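# Remove power supply bay filler and place it in tray

## Task

At the rear of the server ahead of the robot, one of the four power supply bays is blocked by a filler. Pull that filler out so the bay is free for a power supply, and leave it lying on the floor of the parts tray on the service shelf. The tray is loose on the shelf. The work area runs from the service shelf up to the server's power supply bays, spans the shelf's width, and starts at the shelf top and goes upward.

## Robot and tools

Robot: two arms, left_arm (on the +y side, the robot's own left) and right_arm (-y side), each ending in a five-finger hand. right_arm has a right hand and left_arm has a mirrored left hand. Bases in the scene frame: left_arm at (-0.036, +0.255, +1.430) m, right_arm at (-0.036, -0.255, +1.430) m.

Scene frame: origin on the floor (z = 0) at the centre of the robot's foot. +x points where the robot faces, +y to its left, +z up. The server and shelf may not be square to the robot. Reported end_effector_position (m) and end_effector_quat_wxyz are in this frame and can be off by a few cm, more at long reach.

Hand point: a point fixed to the palm, 0.15 m out from the wrist mount along the fingers and 0.05 m in front of the palm. Its +z runs along straight fingers, +y comes out of the palm, and +x runs across the palm. On the right hand +x points away from the thumb; on the left hand it points toward the thumb. Straight fingertips sit about 0.06 to 0.07 m past the point along +z and 0.06 m behind it along -y. A rigid bracket on the little-finger side of the wrist reaches 0.10 m across the palm and can strike things.

Row layout (used by both execute_actions and move): one flat list of 28 numbers, each in [-1, 1], covering both arms even if only one moves. Order: left_arm dx, dy, dz, rx, ry, rz; left hand little, ring, middle, index, thumb_bend, thumb_turn, force_limit, speed; then right_arm dx, dy, dz, rx, ry, rz; right hand little, ring, middle, index, thumb_bend, thumb_turn, force_limit, speed.

Pose numbers are offsets, not absolute poses. They are measured from that arm's Hand target as it stood when the action or move began, along the scene frame axes. Scale: 1.0 = 0.6 m for dx, dy, dz and 180 degrees for the rotation. rx, ry, rz form one rotation vector, turning about the Hand target position. Every row in an action counts from the same start, not from the previous row; repeating an offset in a new call moves further. All six zeros re-request the current Hand target. The controller limits each step's commanded orientation to 40 degrees from the measured one. In free air the hand often rests 1 to 3 cm (sometimes 5 cm) short, usually low; a following action asks for the target again, and if still short, send the remainder as an extra offset.

Hand numbers are absolute targets, not offsets. Fingers and thumb_bend: -1 straight/open, +1 curled/closed. thumb_turn: -1 beside the palm, +1 opposite the fingers. force_limit: about 0 N at -1 to 10 N at +1 (15 N for the two thumb motors); a closing motor halts when that load is reached. speed: near zero at -1, rising to full at +0.48 and above. For a soft grip close at speed -0.94 or lower. A motor only starts when its target changes by 0.002 or more. There is no 'no change' value: to keep a hand as it is, resend the eight numbers last executed for it; if none yet, send its hand_measured six values plus hand_force_limit and hand_speed. With the thumb turned in front, the hand grips objects about 0.035 to 0.065 m thick, or a handle down to about 0.025 m. To grip harder, raise force_limit and send a target more closed than hand_measured; to loosen, send one more open.

Tools:
execute_actions(actions, cameras): actions is a list of actions; each action is a table of up to 15 rows of 28 numbers, one row per 1/30 s step; a short table repeats its last row to fill 15 steps. Images come back only with an empty actions list or when cameras names them.
move(target, speed, blend, blocking, cameras): target is one 28-number row or a list of up to 15 rows, all offsets from the same starting Hand targets. speed is m/s per arm path (0.002 to 4.3, default 0.25; rotation up to twice that in rad/s), one value or one per target. blend (m) rounds corners in a list; 0 stops at each target. Paths last 0.5 to 10 s and do not avoid obstacles or the other arm. Keep paths away from an arm's own base. Faster moves lag, stray and hit harder; a target set beyond a contact presses harder. blocking=false returns after about 0.5 s while the move continues.
wait(seconds 0 to 10): the scene runs with last commands held.
stop(): brakes the running move.
zoom_image(camera, region [x0, y0, x1, y1]): pixel box, at most 504 by 504, in the latest image of cam_head_left, cam_head_right, cam_left_wrist or cam_right_wrist (all 672x504).
show_instructions(): shows the reference images.
finished_scene(scene 1): ends the scene for good.

Results: each arm's position, quaternion, Hand target (last commanded pose after clipping, base of the next offsets), joint positions, velocities (may read 'within noise'), torques, motor temperatures. Hands report hand_measured, hand_stopped_by (moving, target, force, stalled, fault), hand_load_n (positive means pushed open; a lost grip shows as load dropping near 0), hand_force_limit, hand_speed, all in the six-motor order. move adds a 'move:' line: done, off_target, moving, held or fault, plus limits such as paced (pose clipped) or held (steps withheld). Neither done nor off_target proves contact. MOTOR HOT appears at 85 °C; at 100 °C an arm drops for 30 to 60 s (OVER-TEMPERATURE FAULT), so avoid long stretched holds or pushing at unreachable poses.

Avoid: letting the filler or tray leave the work area or fall, releasing a moving part, fast impacts on the server or shelf, heavy finger loads from pulling or twisting, and any contact between the two arms or hands. Loose objects may occasionally get a small nudge. The filler must stay on the tray floor after the robot lets go.

Each tool is called after ">>>" by a JSON object that holds its "api" and its "payload", one argument or row to a line.

Reference images:

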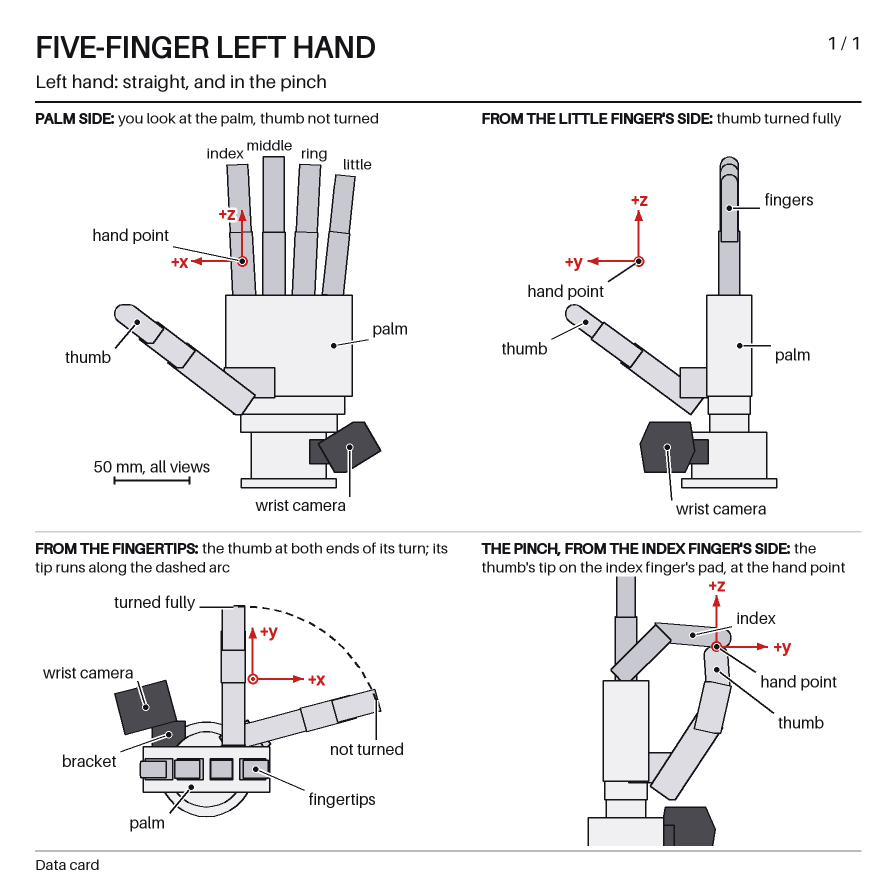

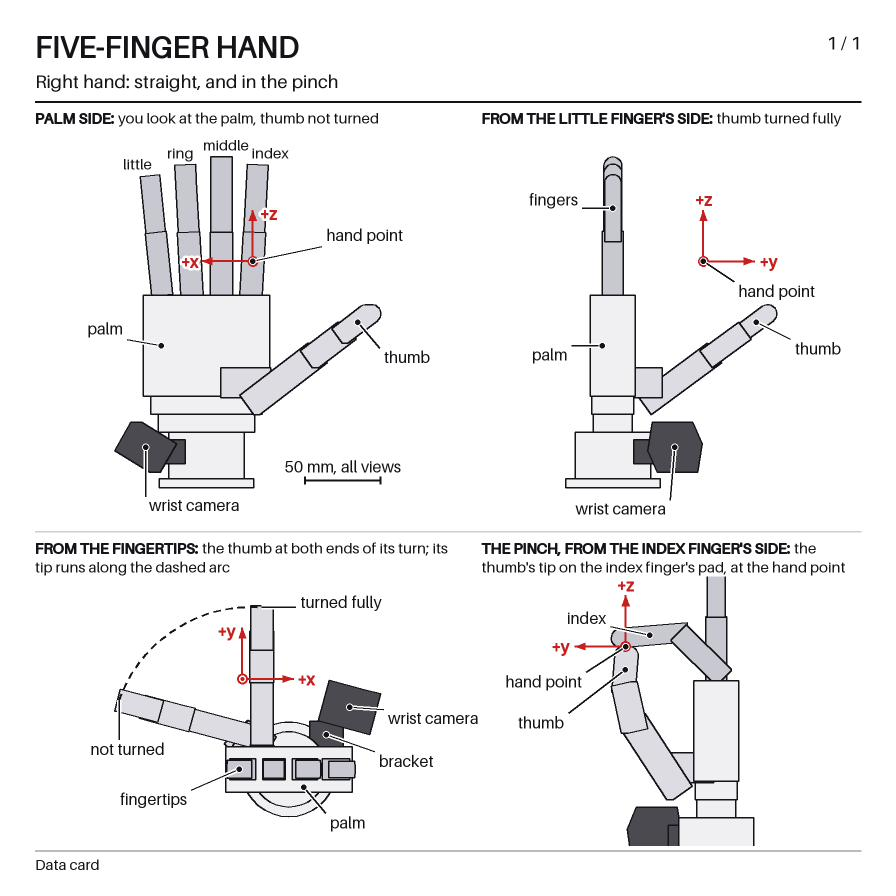

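## Session

>>> {"api": "execute_actions", "payload": {
  "actions": []
}}

Scene clock: 0.00 s.
left_arm: end_effector_position=(+0.4720, +0.2240, +1.5360) hand_measured=(-1.000, -1.000, -1.000, -1.000, -1.000, -1.000) hand_load_n=(+0.0, +0.0, +0.0, +0.0, +0.0, +0.0) hand_stopped_by=(target, target, target, target, target, target) hand_force_limit=0.00 hand_speed=-0.80 end_effector_quat_wxyz=(+0.183, -0.683, +0.683, -0.183) | right_arm: end_effector_position=(+0.4719, -0.2248, +1.5360) hand_measured=(-1.000, -1.000, -1.000, -1.000, -1.000, -1.000) hand_load_n=(+0.0, +0.0, +0.0, +0.0, +0.0, +0.0) hand_stopped_by=(target, target, target, target, target, target) hand_force_limit=0.00 hand_speed=-0.80 end_effector_quat_wxyz=(+0.183, -0.683, +0.683, -0.183)
Joint positions: left_arm=[-2.084 1.096 1.055 -0.692 -0.201 -0.012] | right_arm=[-1.057 1.096 1.055 -0.692 0.201 0.012]
Joint velocities: within noise
Joint torques (N m): no reading
Motor temperatures (°C): left_arm=[22 25 24 23 22 22] | right_arm=[25 26 22 23 24 21]
Heat: left arm: hottest shoulder 25 °C; right arm: hottest shoulder 26 °C.
Hand target: left_arm +0.4833, +0.2248, +1.5487; -0.193, +0.682, -0.678, +0.194 | right_arm +0.4840, -0.2257, +1.5511; -0.197, +0.677, -0.682, +0.194

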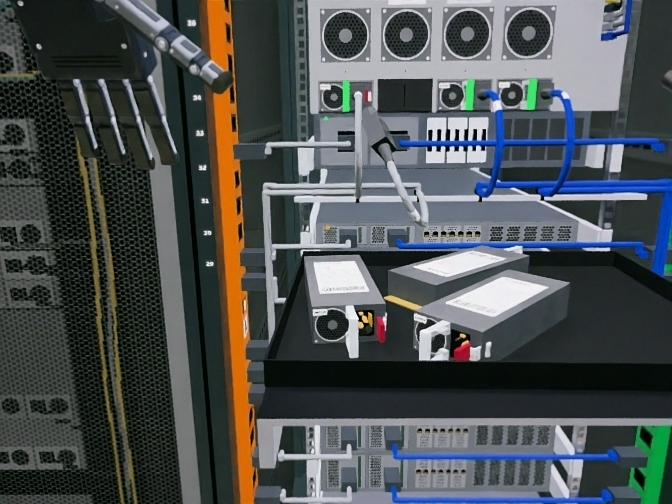

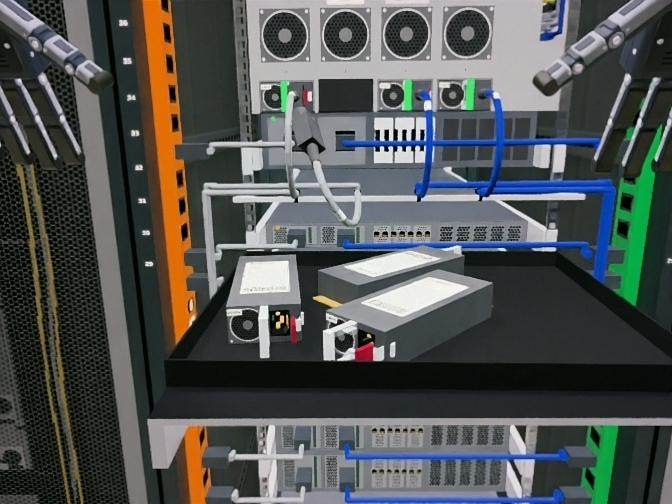

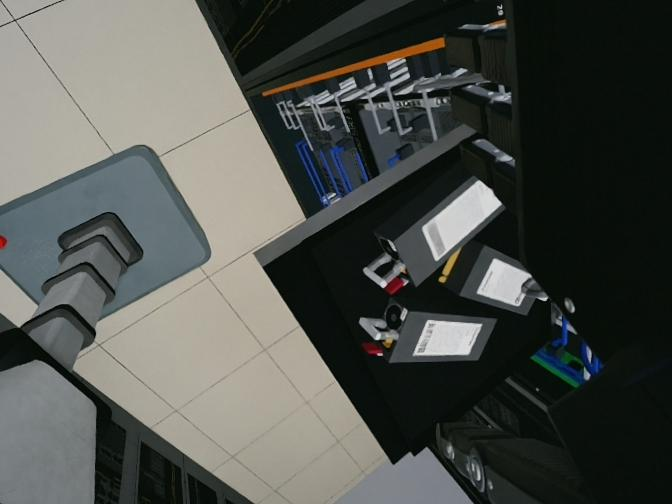

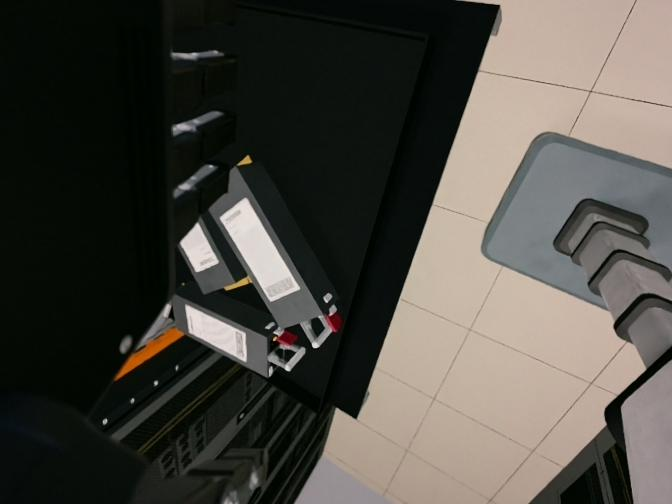

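>>> {"api": "zoom_image", "payload": {
  "camera": "cam_head_left",
  "region": [310, 60, 560, 240]
}}

>>> {"api": "zoom_image", "payload": {
  "camera": "cam_head_right",
  "region": [250, 60, 500, 240]
}}

>>> {"api": "zoom_image", "payload": {
  "camera": "cam_head_left",
  "region": [370, 65, 440, 125]
}}

Scaled by 2.016 from the camera's 672x504 image, which has a finer 960x720 frame.

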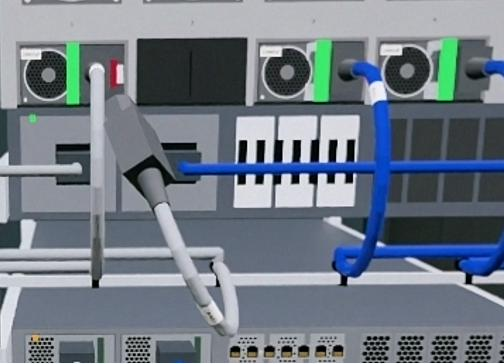

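Scaled by 2.016 from the camera's 672x504 image, which has a finer 960x720 frame.

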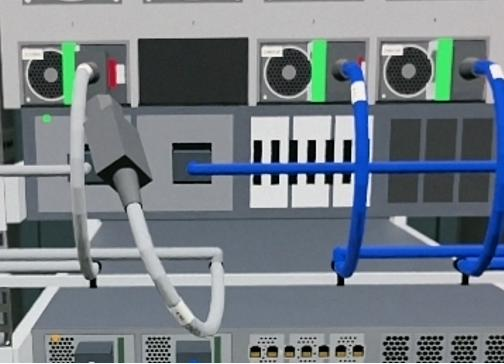

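Scaled by 7.200 from the camera's 672x504 image, which has a finer 960x720 frame.

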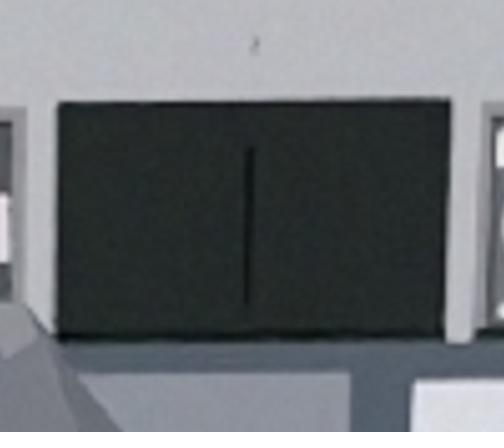

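>>> {"api": "move", "payload": {
  "target": [0,0,0,0,0,0,-1,-1,-1,-1,-1,-1,0,-0.8,0.02,0.18,-0.07,0.45,-0.26,-0.26,-1,-1,-1,-1,-1,-1,0,-0.8],
  "cameras": ["all"]
}}

Scene clock: 6.83 s.
left_arm: end_effector_position=(+0.4720, +0.2240, +1.5360) hand_measured=(-1.000, -1.000, -1.000, -1.000, -1.000, -1.000) hand_load_n=(+0.0, +0.0, +0.0, +0.0, +0.0, +0.0) hand_stopped_by=(target, target, target, target, target, target) hand_force_limit=0.00 hand_speed=-0.80 end_effector_quat_wxyz=(+0.183, -0.683, +0.683, -0.183) | right_arm: end_effector_position=(+0.4919, -0.1231, +1.5030) hand_measured=(-1.000, -1.000, -1.000, -1.000, -1.000, -1.000) hand_load_n=(+0.0, +0.0, +0.0, +0.0, +0.0, +0.0) hand_stopped_by=(target, target, target, target, target, target) hand_force_limit=0.00 hand_speed=-0.80 end_effector_quat_wxyz=(+0.682, +0.002, +0.732, -0.018)
Joint positions: left_arm=[-2.084 1.096 1.055 -0.692 -0.201 -0.012] | right_arm=[-0.898 1.695 0.396 1.568 0.304 1.346]
Joint torques (N m): left_arm=[-1.49 -8.94 11.14 1.17 0.11 0.14] | right_arm=[3.6 -9.23 3.52 1.85 -0.05 0.13]
Heat: left arm: hottest shoulder 25 °C; right arm: hottest shoulder 26 °C.
Hand target: left_arm +0.4833, +0.2248, +1.5487; -0.193, +0.682, -0.678, +0.194 | right_arm +0.4959, -0.1179, +1.5089; +0.708, +0.016, +0.706, -0.011
Off the commanded pose: left_arm 0.017 m, 2 deg | right_arm 0.009 m, 5 deg.
joint sent to its limit (right arm) — joint 4 (wrist pitch), upper limit. The joint targets are off in orientation, not in position.
move: off_target (left_arm, right_arm)

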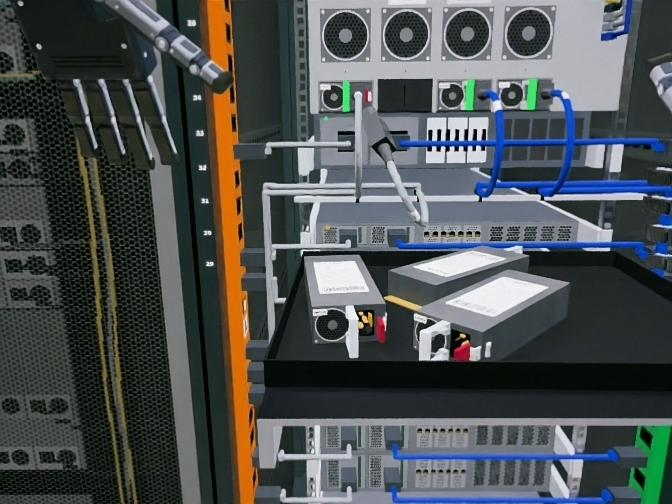

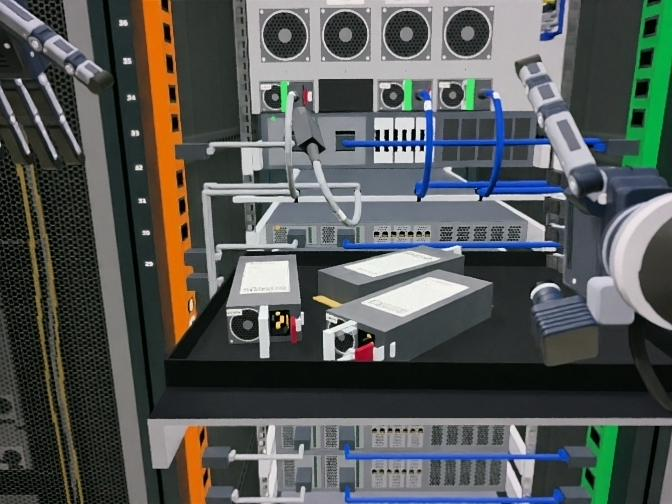

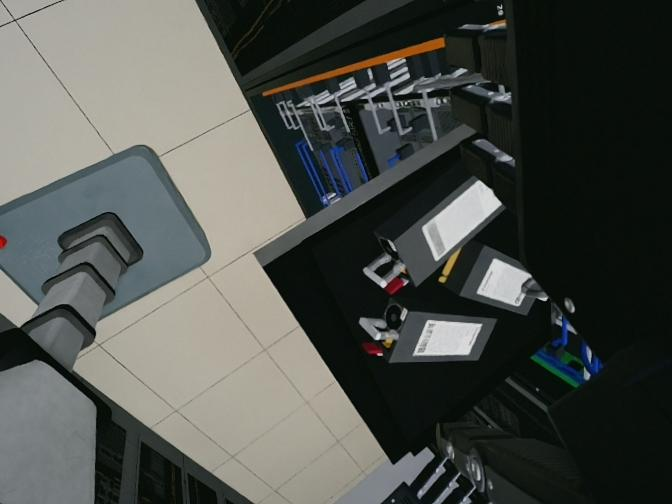

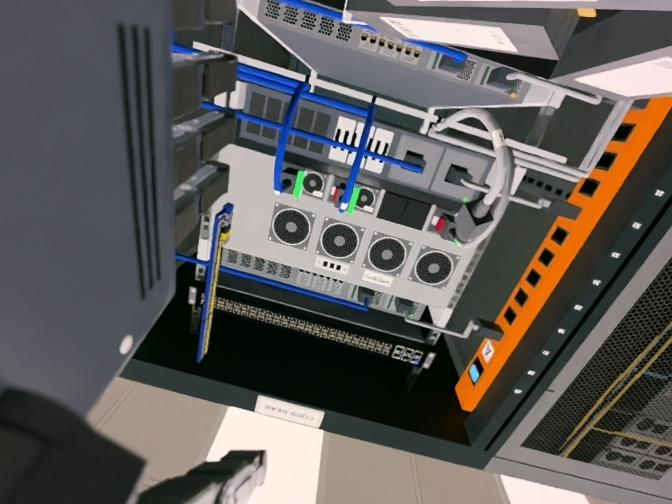

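>>> {"api": "zoom_image", "payload": {
  "camera": "cam_right_wrist",
  "region": [360, 170, 480, 260]
}}

>>> {"api": "zoom_image", "payload": {
  "camera": "cam_right_wrist",
  "region": [200, 60, 560, 320]
}}

Scaled by 4.200 from the camera's 672x504 image, which has a finer 960x720 frame.

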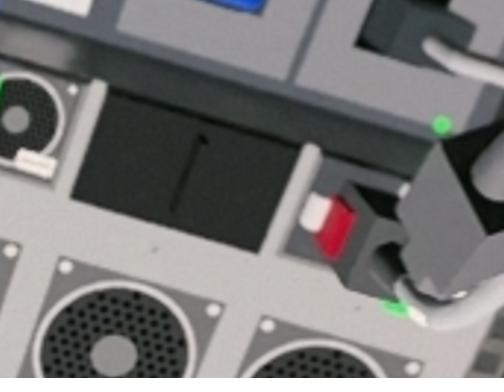

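Scaled by 1.400 from the camera's 672x504 image, which has a finer 960x720 frame.

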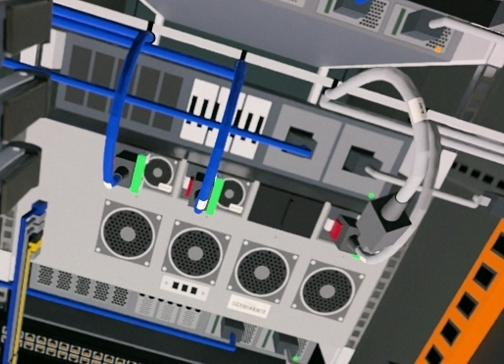

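>>> {"api": "move", "payload": {
  "target": [0,0,0,0,0,0,-1,-1,-1,-1,-1,-1,0,-0.8,0.2,0.08,0.0,0,0,0,-1,-1,-1,-1,-1,-1,0,-0.8],
  "cameras": ["all"],
  "speed": 0.15
}}

Scene clock: 9.50 s.
left_arm: end_effector_position=(+0.4720, +0.2240, +1.5360) hand_measured=(-1.000, -1.000, -1.000, -1.000, -1.000, -1.000) hand_load_n=(+0.0, +0.0, -0.5, +0.0, +0.0, +0.0) hand_stopped_by=(target, target, target, target, target, target) hand_force_limit=0.00 hand_speed=-0.80 end_effector_quat_wxyz=(+0.183, -0.683, +0.683, -0.183) | right_arm: end_effector_position=(+0.6078, -0.0794, +1.5085) hand_measured=(-1.000, -1.000, -1.000, -1.000, -1.000, -1.000) hand_load_n=(+0.0, +0.0, +0.0, +0.0, +0.0, +0.0) hand_stopped_by=(target, target, target, target, target, target) hand_force_limit=0.00 hand_speed=-0.80 end_effector_quat_wxyz=(+0.704, +0.019, +0.710, -0.013)
Joint positions: left_arm=[-2.084 1.096 1.055 -0.692 -0.201 -0.012] | right_arm=[-0.868 1.813 0.748 1.405 0.335 1.347]
Joint torques (N m): left_arm=[-1.44 -8.88 11.11 1.18 0.11 0.15] | right_arm=[4.6 -12.45 6.71 0.76 -0.05 0.02]
Heat: left arm: hottest elbow 26 °C; right arm: hottest shoulder 26 °C.
Hand target: left_arm +0.4833, +0.2248, +1.5487; -0.193, +0.682, -0.678, +0.194 | right_arm +0.6159, -0.0699, +1.5090; +0.708, +0.016, +0.706, -0.011
Off the commanded pose: left_arm 0.017 m, 2 deg | right_arm 0.013 m, 1 deg.
move: off_target (left_arm, right_arm)

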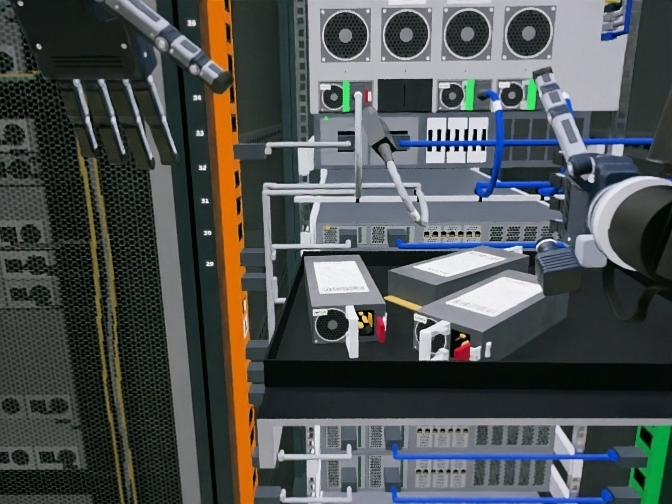

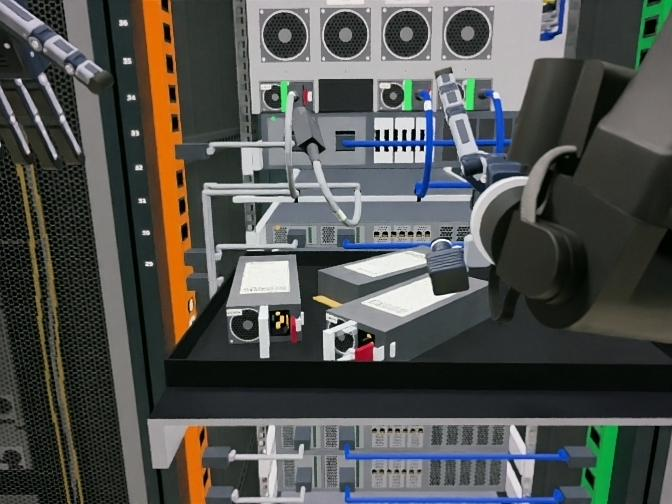

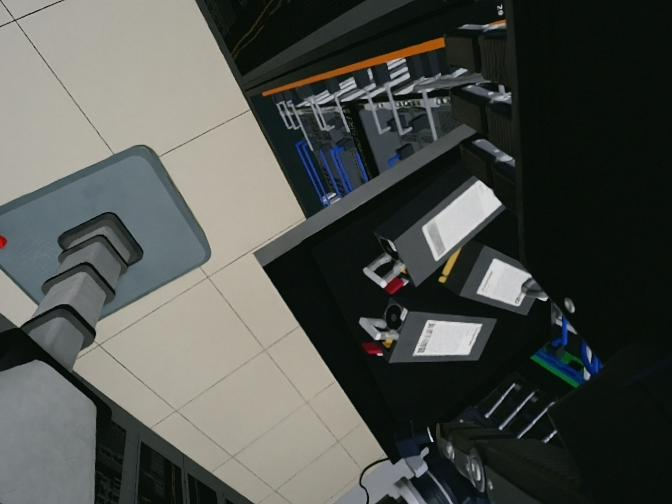

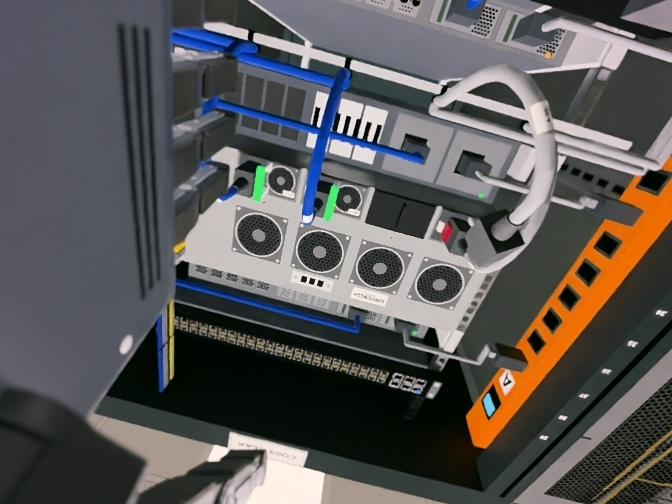

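>>> {"api": "zoom_image", "payload": {
  "camera": "cam_right_wrist",
  "region": [330, 160, 530, 290]
}}

>>> {"api": "zoom_image", "payload": {
  "camera": "cam_right_wrist",
  "region": [365, 180, 440, 240]
}}

Scaled by 2.520 from the camera's 672x504 image, which has a finer 960x720 frame.

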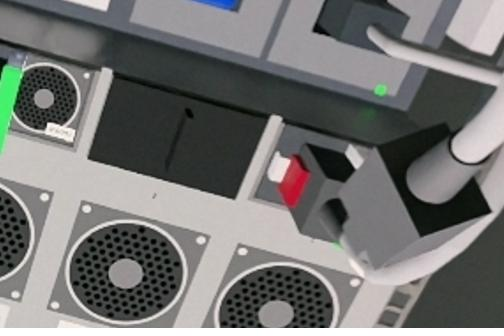

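Scaled by 6.720 from the camera's 672x504 image, which has a finer 960x720 frame.

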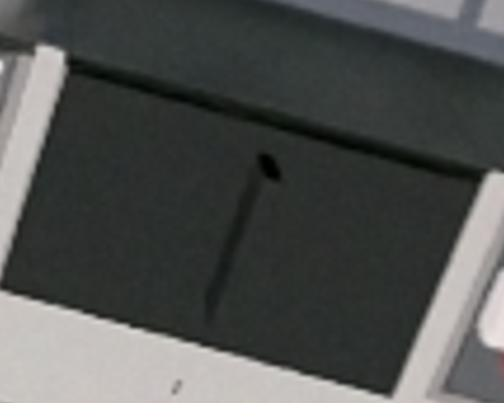

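>>> {"api": "zoom_image", "payload": {
  "camera": "cam_head_left",
  "region": [320, 75, 440, 235]
}}

>>> {"api": "zoom_image", "payload": {
  "camera": "cam_head_right",
  "region": [260, 75, 380, 235]
}}

>>> {"api": "zoom_image", "payload": {
  "camera": "cam_right_wrist",
  "region": [400, 50, 600, 300]
}}

Scaled by 3.150 from the camera's 672x504 image, which has a finer 960x720 frame.

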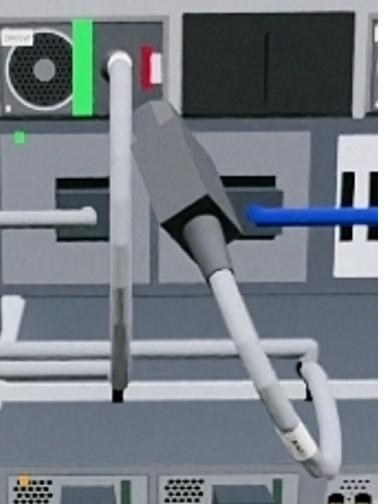

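Scaled by 3.150 from the camera's 672x504 image, which has a finer 960x720 frame.

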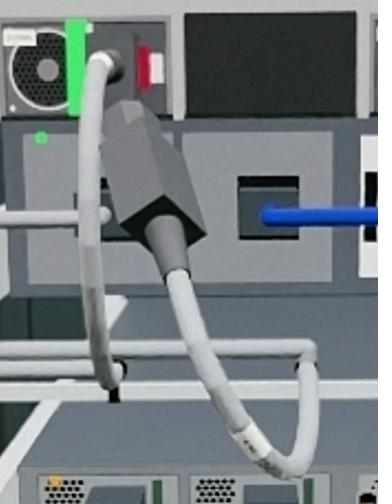

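Scaled by 2.016 from the camera's 672x504 image, which has a finer 960x720 frame.

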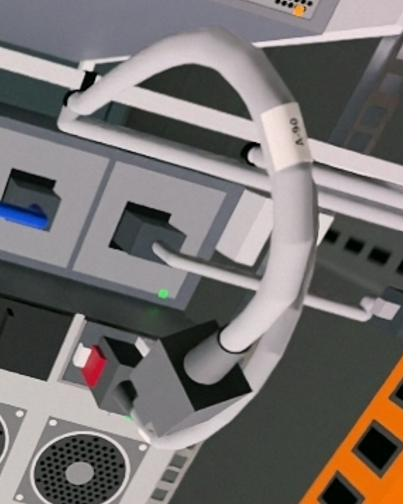

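>>> {"api": "zoom_image", "payload": {
  "camera": "cam_head_left",
  "region": [360, 50, 600, 230]
}}

>>> {"api": "zoom_image", "payload": {
  "camera": "cam_head_right",
  "region": [300, 50, 540, 230]
}}

Scaled by 2.100 from the camera's 672x504 image, which has a finer 960x720 frame.

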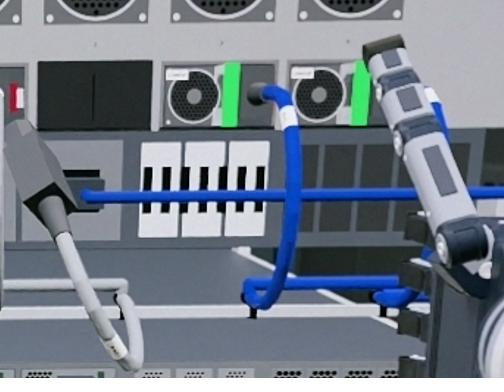

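Scaled by 2.100 from the camera's 672x504 image, which has a finer 960x720 frame.

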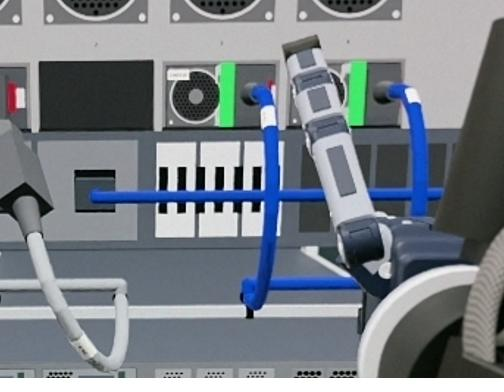

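>>> {"api": "move", "payload": {
  "target": [
    [0,0,0,0,0,0,-1,-1,-1,-1,-1,-1,0,-0.8,-0.15,-0.1,0.03,0,0,0,-1,-1,-1,-1,-1,-1,0,-0.8],
    [0,0,0,0,0,0,-1,-1,-1,-1,-1,-1,0,-0.8,-0.22,-0.43,0.07,-0.45,0.26,0.26,-1,-1,-1,-1,-1,-1,0,-0.8]
  ],
  "blend": [0.05,0],
  "cameras": ["cam_head_left","cam_head_right"]
}}

Scene clock: 22.50 s.
left_arm: end_effector_position=(+0.4720, +0.2240, +1.5360) hand_measured=(-1.000, -1.000, -1.000, -1.000, -1.000, -1.000) hand_load_n=(+0.0, +0.0, +0.0, +0.0, +0.0, +0.0) hand_stopped_by=(target, target, target, target, target, target) hand_force_limit=0.00 hand_speed=-0.80 end_effector_quat_wxyz=(+0.183, -0.683, +0.683, -0.183) | right_arm: end_effector_position=(+0.4592, -0.3248, +1.5301) hand_measured=(-1.000, -1.000, -1.000, -1.000, -1.000, -1.000) hand_load_n=(+0.0, +0.0, +0.0, +0.0, +0.0, +0.0) hand_stopped_by=(target, target, target, target, target, target) hand_force_limit=0.00 hand_speed=-0.80 end_effector_quat_wxyz=(+0.185, -0.674, +0.693, -0.178)
Joint positions: left_arm=[-2.084 1.096 1.055 -0.692 -0.201 -0.012] | right_arm=[-1.36 1.065 1.041 -0.697 -0.028 -0.16]
Joint torques (N m): left_arm=[-1.38 -9 11.14 1.16 0.11 0.14] | right_arm=[2.67 -9.47 15.12 0.27 0.06 -0.1]
Heat: left arm: hottest elbow 27 °C; right arm: hottest shoulder 27 °C.
Hand target: left_arm +0.4833, +0.2248, +1.5487; -0.193, +0.682, -0.678, +0.194 | right_arm +0.4838, -0.3278, +1.5509; -0.196, +0.677, -0.682, +0.195
Off the commanded pose: left_arm 0.017 m, 2 deg | right_arm 0.032 m, 3 deg.
move: off_target (left_arm, right_arm)
Images, in order (width x height): cam_head_left 672x504, cam_head_right 672x504.

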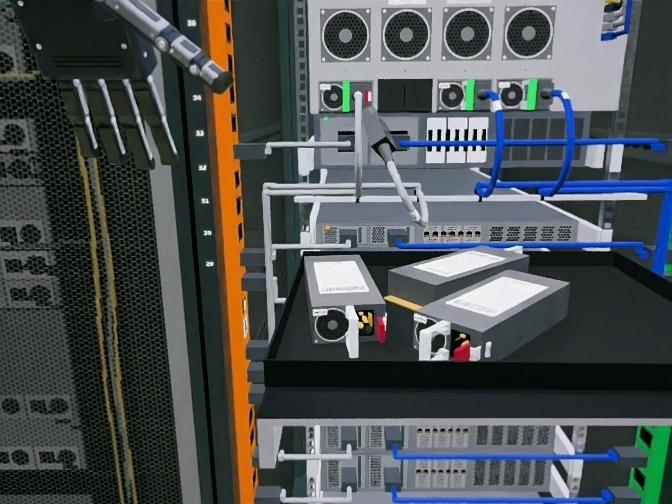

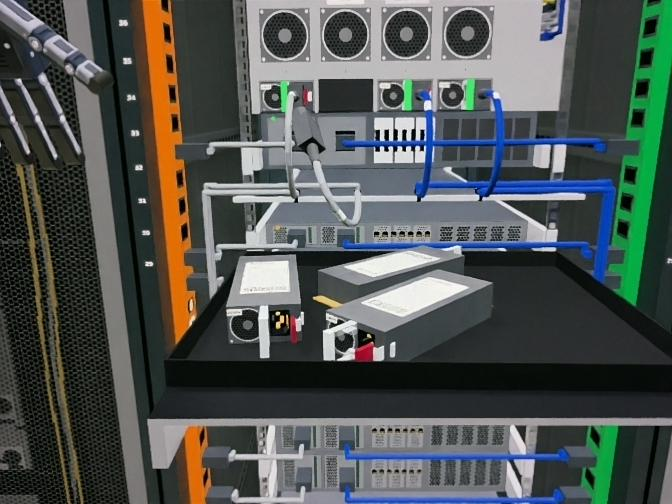

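>>> {"api": "move", "payload": {
  "target": [0.09,-0.52,-0.07,-0.388,-0.378,0.377,-1,-1,-1,-1,-1,-1,0,-0.8,0,0,0,0,0,0,-1,-1,-1,-1,-1,-1,0,-0.8],
  "cameras": ["all"]
}}

Scene clock: 27.93 s.
left_arm: end_effector_position=(+0.5354, -0.0776, +1.5020) hand_measured=(-1.000, -1.000, -1.000, -1.000, -1.000, -1.000) hand_load_n=(+0.0, +0.0, -0.5, +0.0, +0.0, +0.0) hand_stopped_by=(target, target, target, target, target, target) hand_force_limit=0.00 hand_speed=-0.80 end_effector_quat_wxyz=(-0.149, +0.755, +0.150, +0.621) | right_arm: end_effector_position=(+0.4594, -0.3249, +1.5303) hand_measured=(-1.000, -1.000, -1.000, -1.000, -1.000, -1.000) hand_load_n=(+0.0, +0.0, +0.0, +0.0, +0.0, +0.0) hand_stopped_by=(target, target, target, target, target, target) hand_force_limit=0.00 hand_speed=-0.80 end_effector_quat_wxyz=(+0.185, -0.674, +0.693, -0.178)
Joint positions: left_arm=[-2.792 2.016 0.96 1.57 -1.236 -1.061] | right_arm=[-1.36 1.065 1.041 -0.697 -0.028 -0.161]
Joint torques (N m): left_arm=[-5.89 -11.63 6.45 1.74 0.39 -0.02] | right_arm=[2.37 -9.17 15.01 0.32 0.01 -0.09]
Heat: left arm: hottest elbow 27 °C; right arm: hottest shoulder 27 °C.
Hand target: left_arm +0.5371, -0.0873, +1.5065; -0.183, +0.683, +0.183, +0.683 | right_arm +0.4840, -0.3279, +1.5510; -0.196, +0.677, -0.682, +0.195
Off the commanded pose: left_arm 0.011 m, 12 deg | right_arm 0.032 m, 3 deg.
joint sent to its limit (left arm) — joint 4 (wrist pitch), upper limit. The joint targets are off in orientation, not in position.
move: off_target (left_arm, right_arm)

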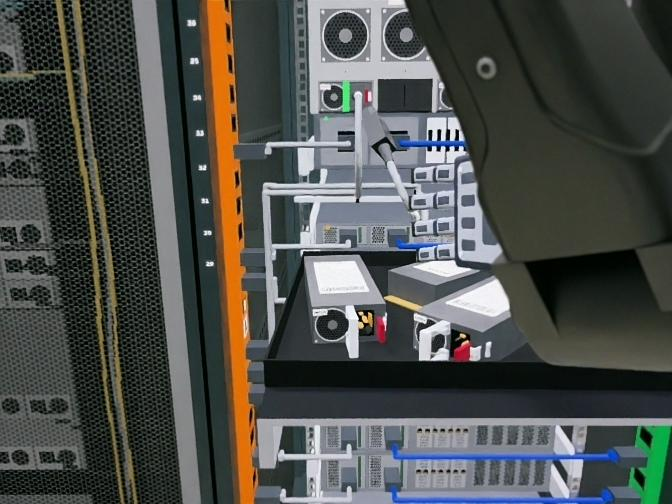

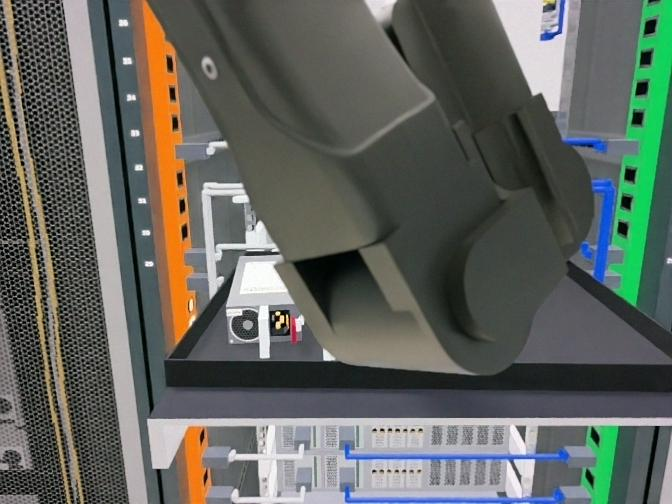

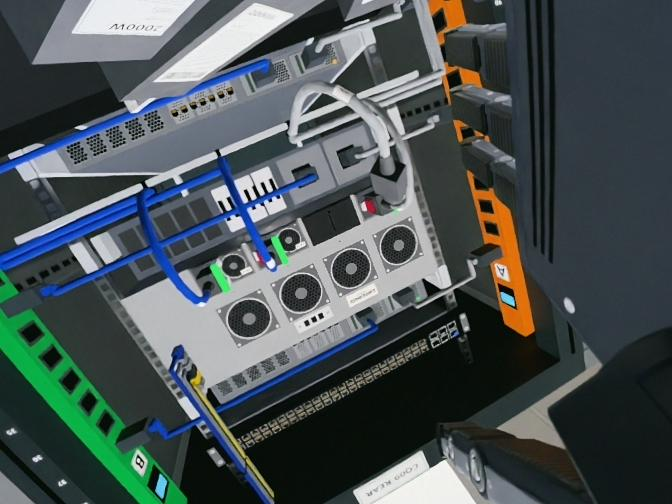

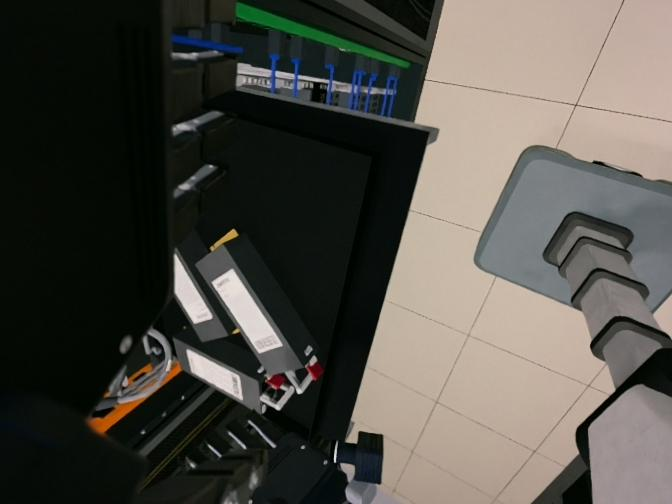

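>>> {"api": "zoom_image", "payload": {
  "camera": "cam_left_wrist",
  "region": [260, 160, 420, 280]
}}

>>> {"api": "zoom_image", "payload": {
  "camera": "cam_left_wrist",
  "region": [300, 190, 370, 245]
}}

Scaled by 3.150 from the camera's 672x504 image, which has a finer 960x720 frame.

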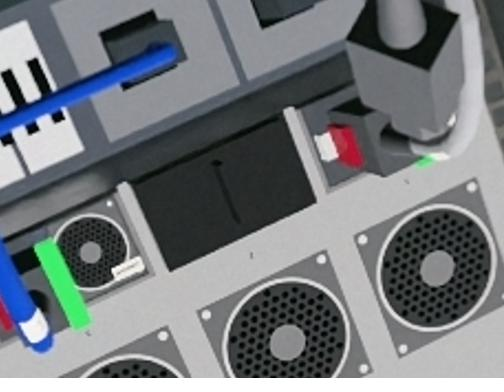

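Scaled by 7.200 from the camera's 672x504 image, which has a finer 960x720 frame.

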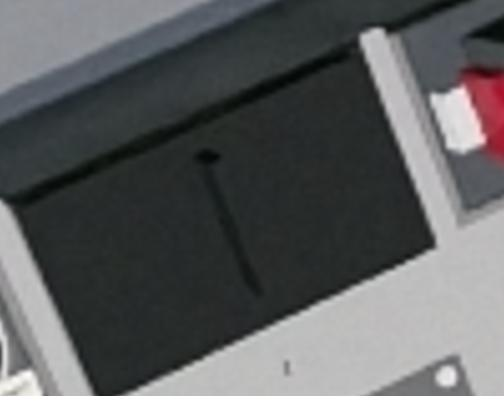

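>>> {"api": "move", "payload": {
  "target": [0.18,-0.02,0,0,0,0,0.9,0.9,0.9,0.9,-1,-1,0,-0.3,0,0,0,0,0,0,-1,-1,-1,-1,-1,-1,0,-0.8],
  "cameras": ["all"],
  "speed": 0.12
}}

Scene clock: 31.50 s.
left_arm: end_effector_position=(+0.6366, -0.1001, +1.5075) hand_measured=(+0.900, +0.900, +0.900, +0.900, -1.000, -1.000) hand_load_n=(+0.0, +0.0, +0.0, +0.0, +0.0, +0.0) hand_stopped_by=(target, target, target, target, target, target) hand_force_limit=0.00 hand_speed=-0.30 end_effector_quat_wxyz=(-0.162, +0.711, +0.167, +0.663) | right_arm: end_effector_position=(+0.4594, -0.3249, +1.5303) hand_measured=(-1.000, -1.000, -1.000, -1.000, -1.000, -1.000) hand_load_n=(+0.0, +0.0, +0.0, +0.0, +0.0, +0.0) hand_stopped_by=(target, target, target, target, target, target) hand_force_limit=0.00 hand_speed=-0.80 end_effector_quat_wxyz=(+0.185, -0.674, +0.693, -0.178)
Joint positions: left_arm=[-2.694 2.173 1.296 1.571 -1.129 -0.951] | right_arm=[-1.36 1.065 1.041 -0.697 -0.028 -0.161]
Joint torques (N m): left_arm=[-5.13 -14.45 7.98 1.7 0.73 0.24] | right_arm=[2.32 -9.47 14.97 0.28 0.02 -0.1]
Heat: left arm: hottest elbow 27 °C; right arm: hottest shoulder 27 °C.
Hand target: left_arm +0.6453, -0.0992, +1.5067; -0.183, +0.683, +0.183, +0.683 | right_arm +0.4840, -0.3279, +1.5510; -0.196, +0.677, -0.682, +0.195
Off the commanded pose: left_arm 0.009 m, 5 deg | right_arm 0.032 m, 3 deg.
joint sent to its limit (left arm) — joint 4 (wrist pitch), upper limit. The joint targets are off in orientation, not in position.
move: off_target (left_arm, right_arm)

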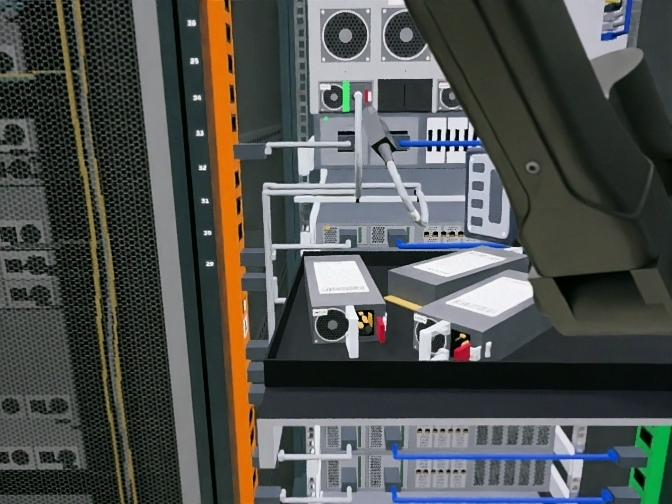

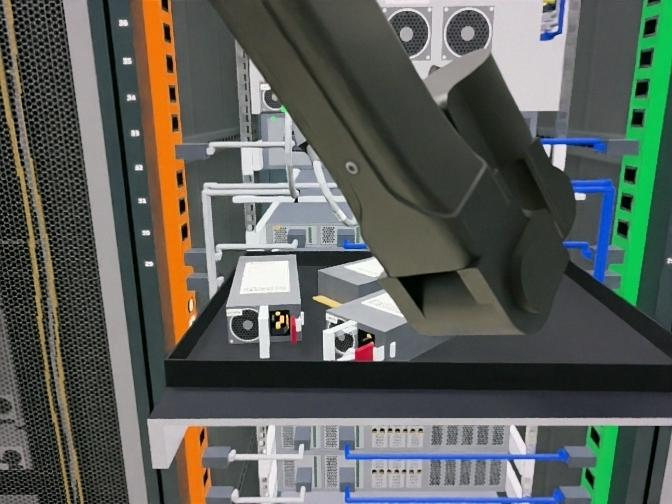

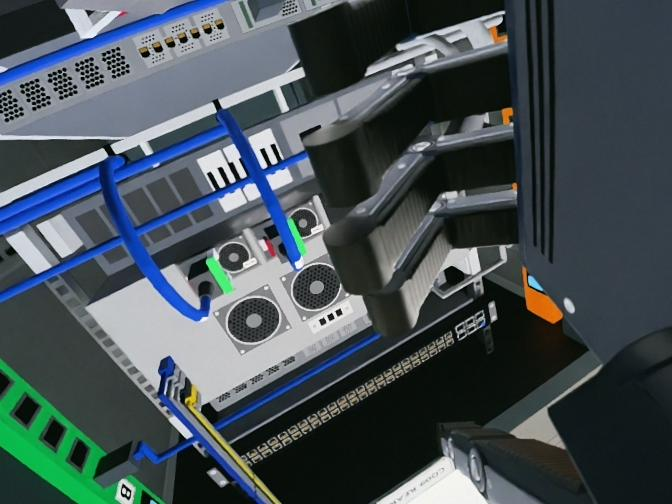

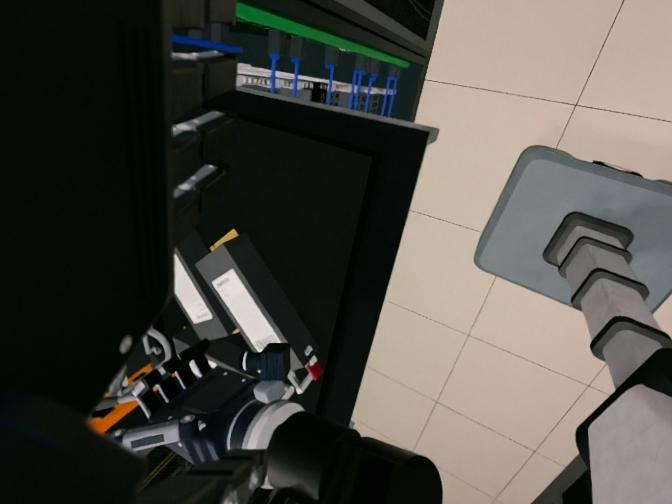

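>>> {"api": "move", "payload": {
  "target": [0,0,0,0,0,0,-1,-1,-1,-1,-1,-1,0,-0.0,0,0,0,0,0,0,-1,-1,-1,-1,-1,-1,0,-0.8],
  "cameras": ["cam_left_wrist"],
  "speed": 0.12
}}

>>> {"api": "zoom_image", "payload": {
  "camera": "cam_left_wrist",
  "region": [250, 160, 450, 310]
}}

Scene clock: 32.73 s.
left_arm: end_effector_position=(+0.6366, -0.1002, +1.5074) hand_measured=(-1.000, -1.000, -1.000, -1.000, -1.000, -1.000) hand_load_n=(+0.0, +0.0, +0.0, +0.0, +0.0, +0.0) hand_stopped_by=(target, target, target, target, target, target) hand_force_limit=0.00 hand_speed=0.00 end_effector_quat_wxyz=(-0.162, +0.712, +0.166, +0.663) | right_arm: end_effector_position=(+0.4594, -0.3249, +1.5303) hand_measured=(-1.000, -1.000, -1.000, -1.000, -1.000, -1.000) hand_load_n=(+0.0, +0.0, +0.0, +0.0, +0.0, +0.0) hand_stopped_by=(target, target, target, target, target, target) hand_force_limit=0.00 hand_speed=-0.80 end_effector_quat_wxyz=(+0.185, -0.674, +0.693, -0.178)
Joint positions: left_arm=[-2.694 2.173 1.296 1.571 -1.128 -0.949] | right_arm=[-1.36 1.065 1.041 -0.697 -0.028 -0.161]
Joint torques (N m): left_arm=[-5.19 -14.39 7.98 1.68 0.72 0.24] | right_arm=[2.37 -9.35 14.94 0.21 0 -0.1]
Heat: left arm: hottest elbow 28 °C; right arm: hottest shoulder 27 °C.
Hand target: left_arm +0.6453, -0.0992, +1.5067; -0.183, +0.683, +0.184, +0.683 | right_arm +0.4840, -0.3279, +1.5510; -0.196, +0.677, -0.682, +0.195
Off the commanded pose: left_arm 0.009 m, 5 deg | right_arm 0.032 m, 3 deg.
joint sent to its limit (left arm) — joint 4 (wrist pitch), upper limit. The joint targets are off in orientation, not in position.
move: off_target (left_arm, right_arm)
Images, in order (width x height): cam_left_wrist 672x504.

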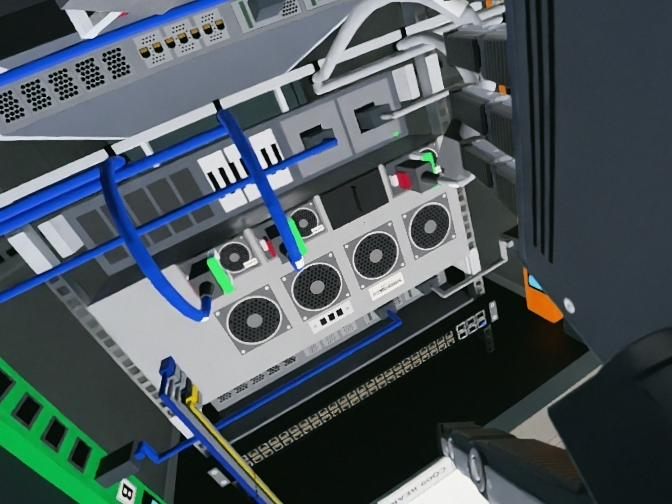

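Scaled by 2.520 from the camera's 672x504 image, which has a finer 960x720 frame.

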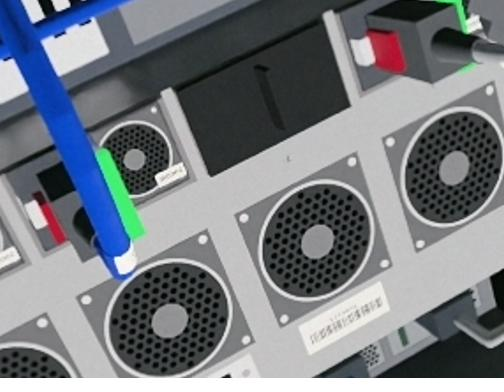

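>>> {"api": "zoom_image", "payload": {
  "camera": "cam_left_wrist",
  "region": [310, 160, 400, 235]
}}

Scaled by 5.600 from the camera's 672x504 image, which has a finer 960x720 frame.

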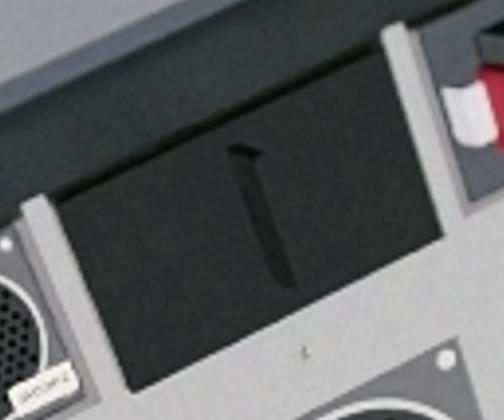

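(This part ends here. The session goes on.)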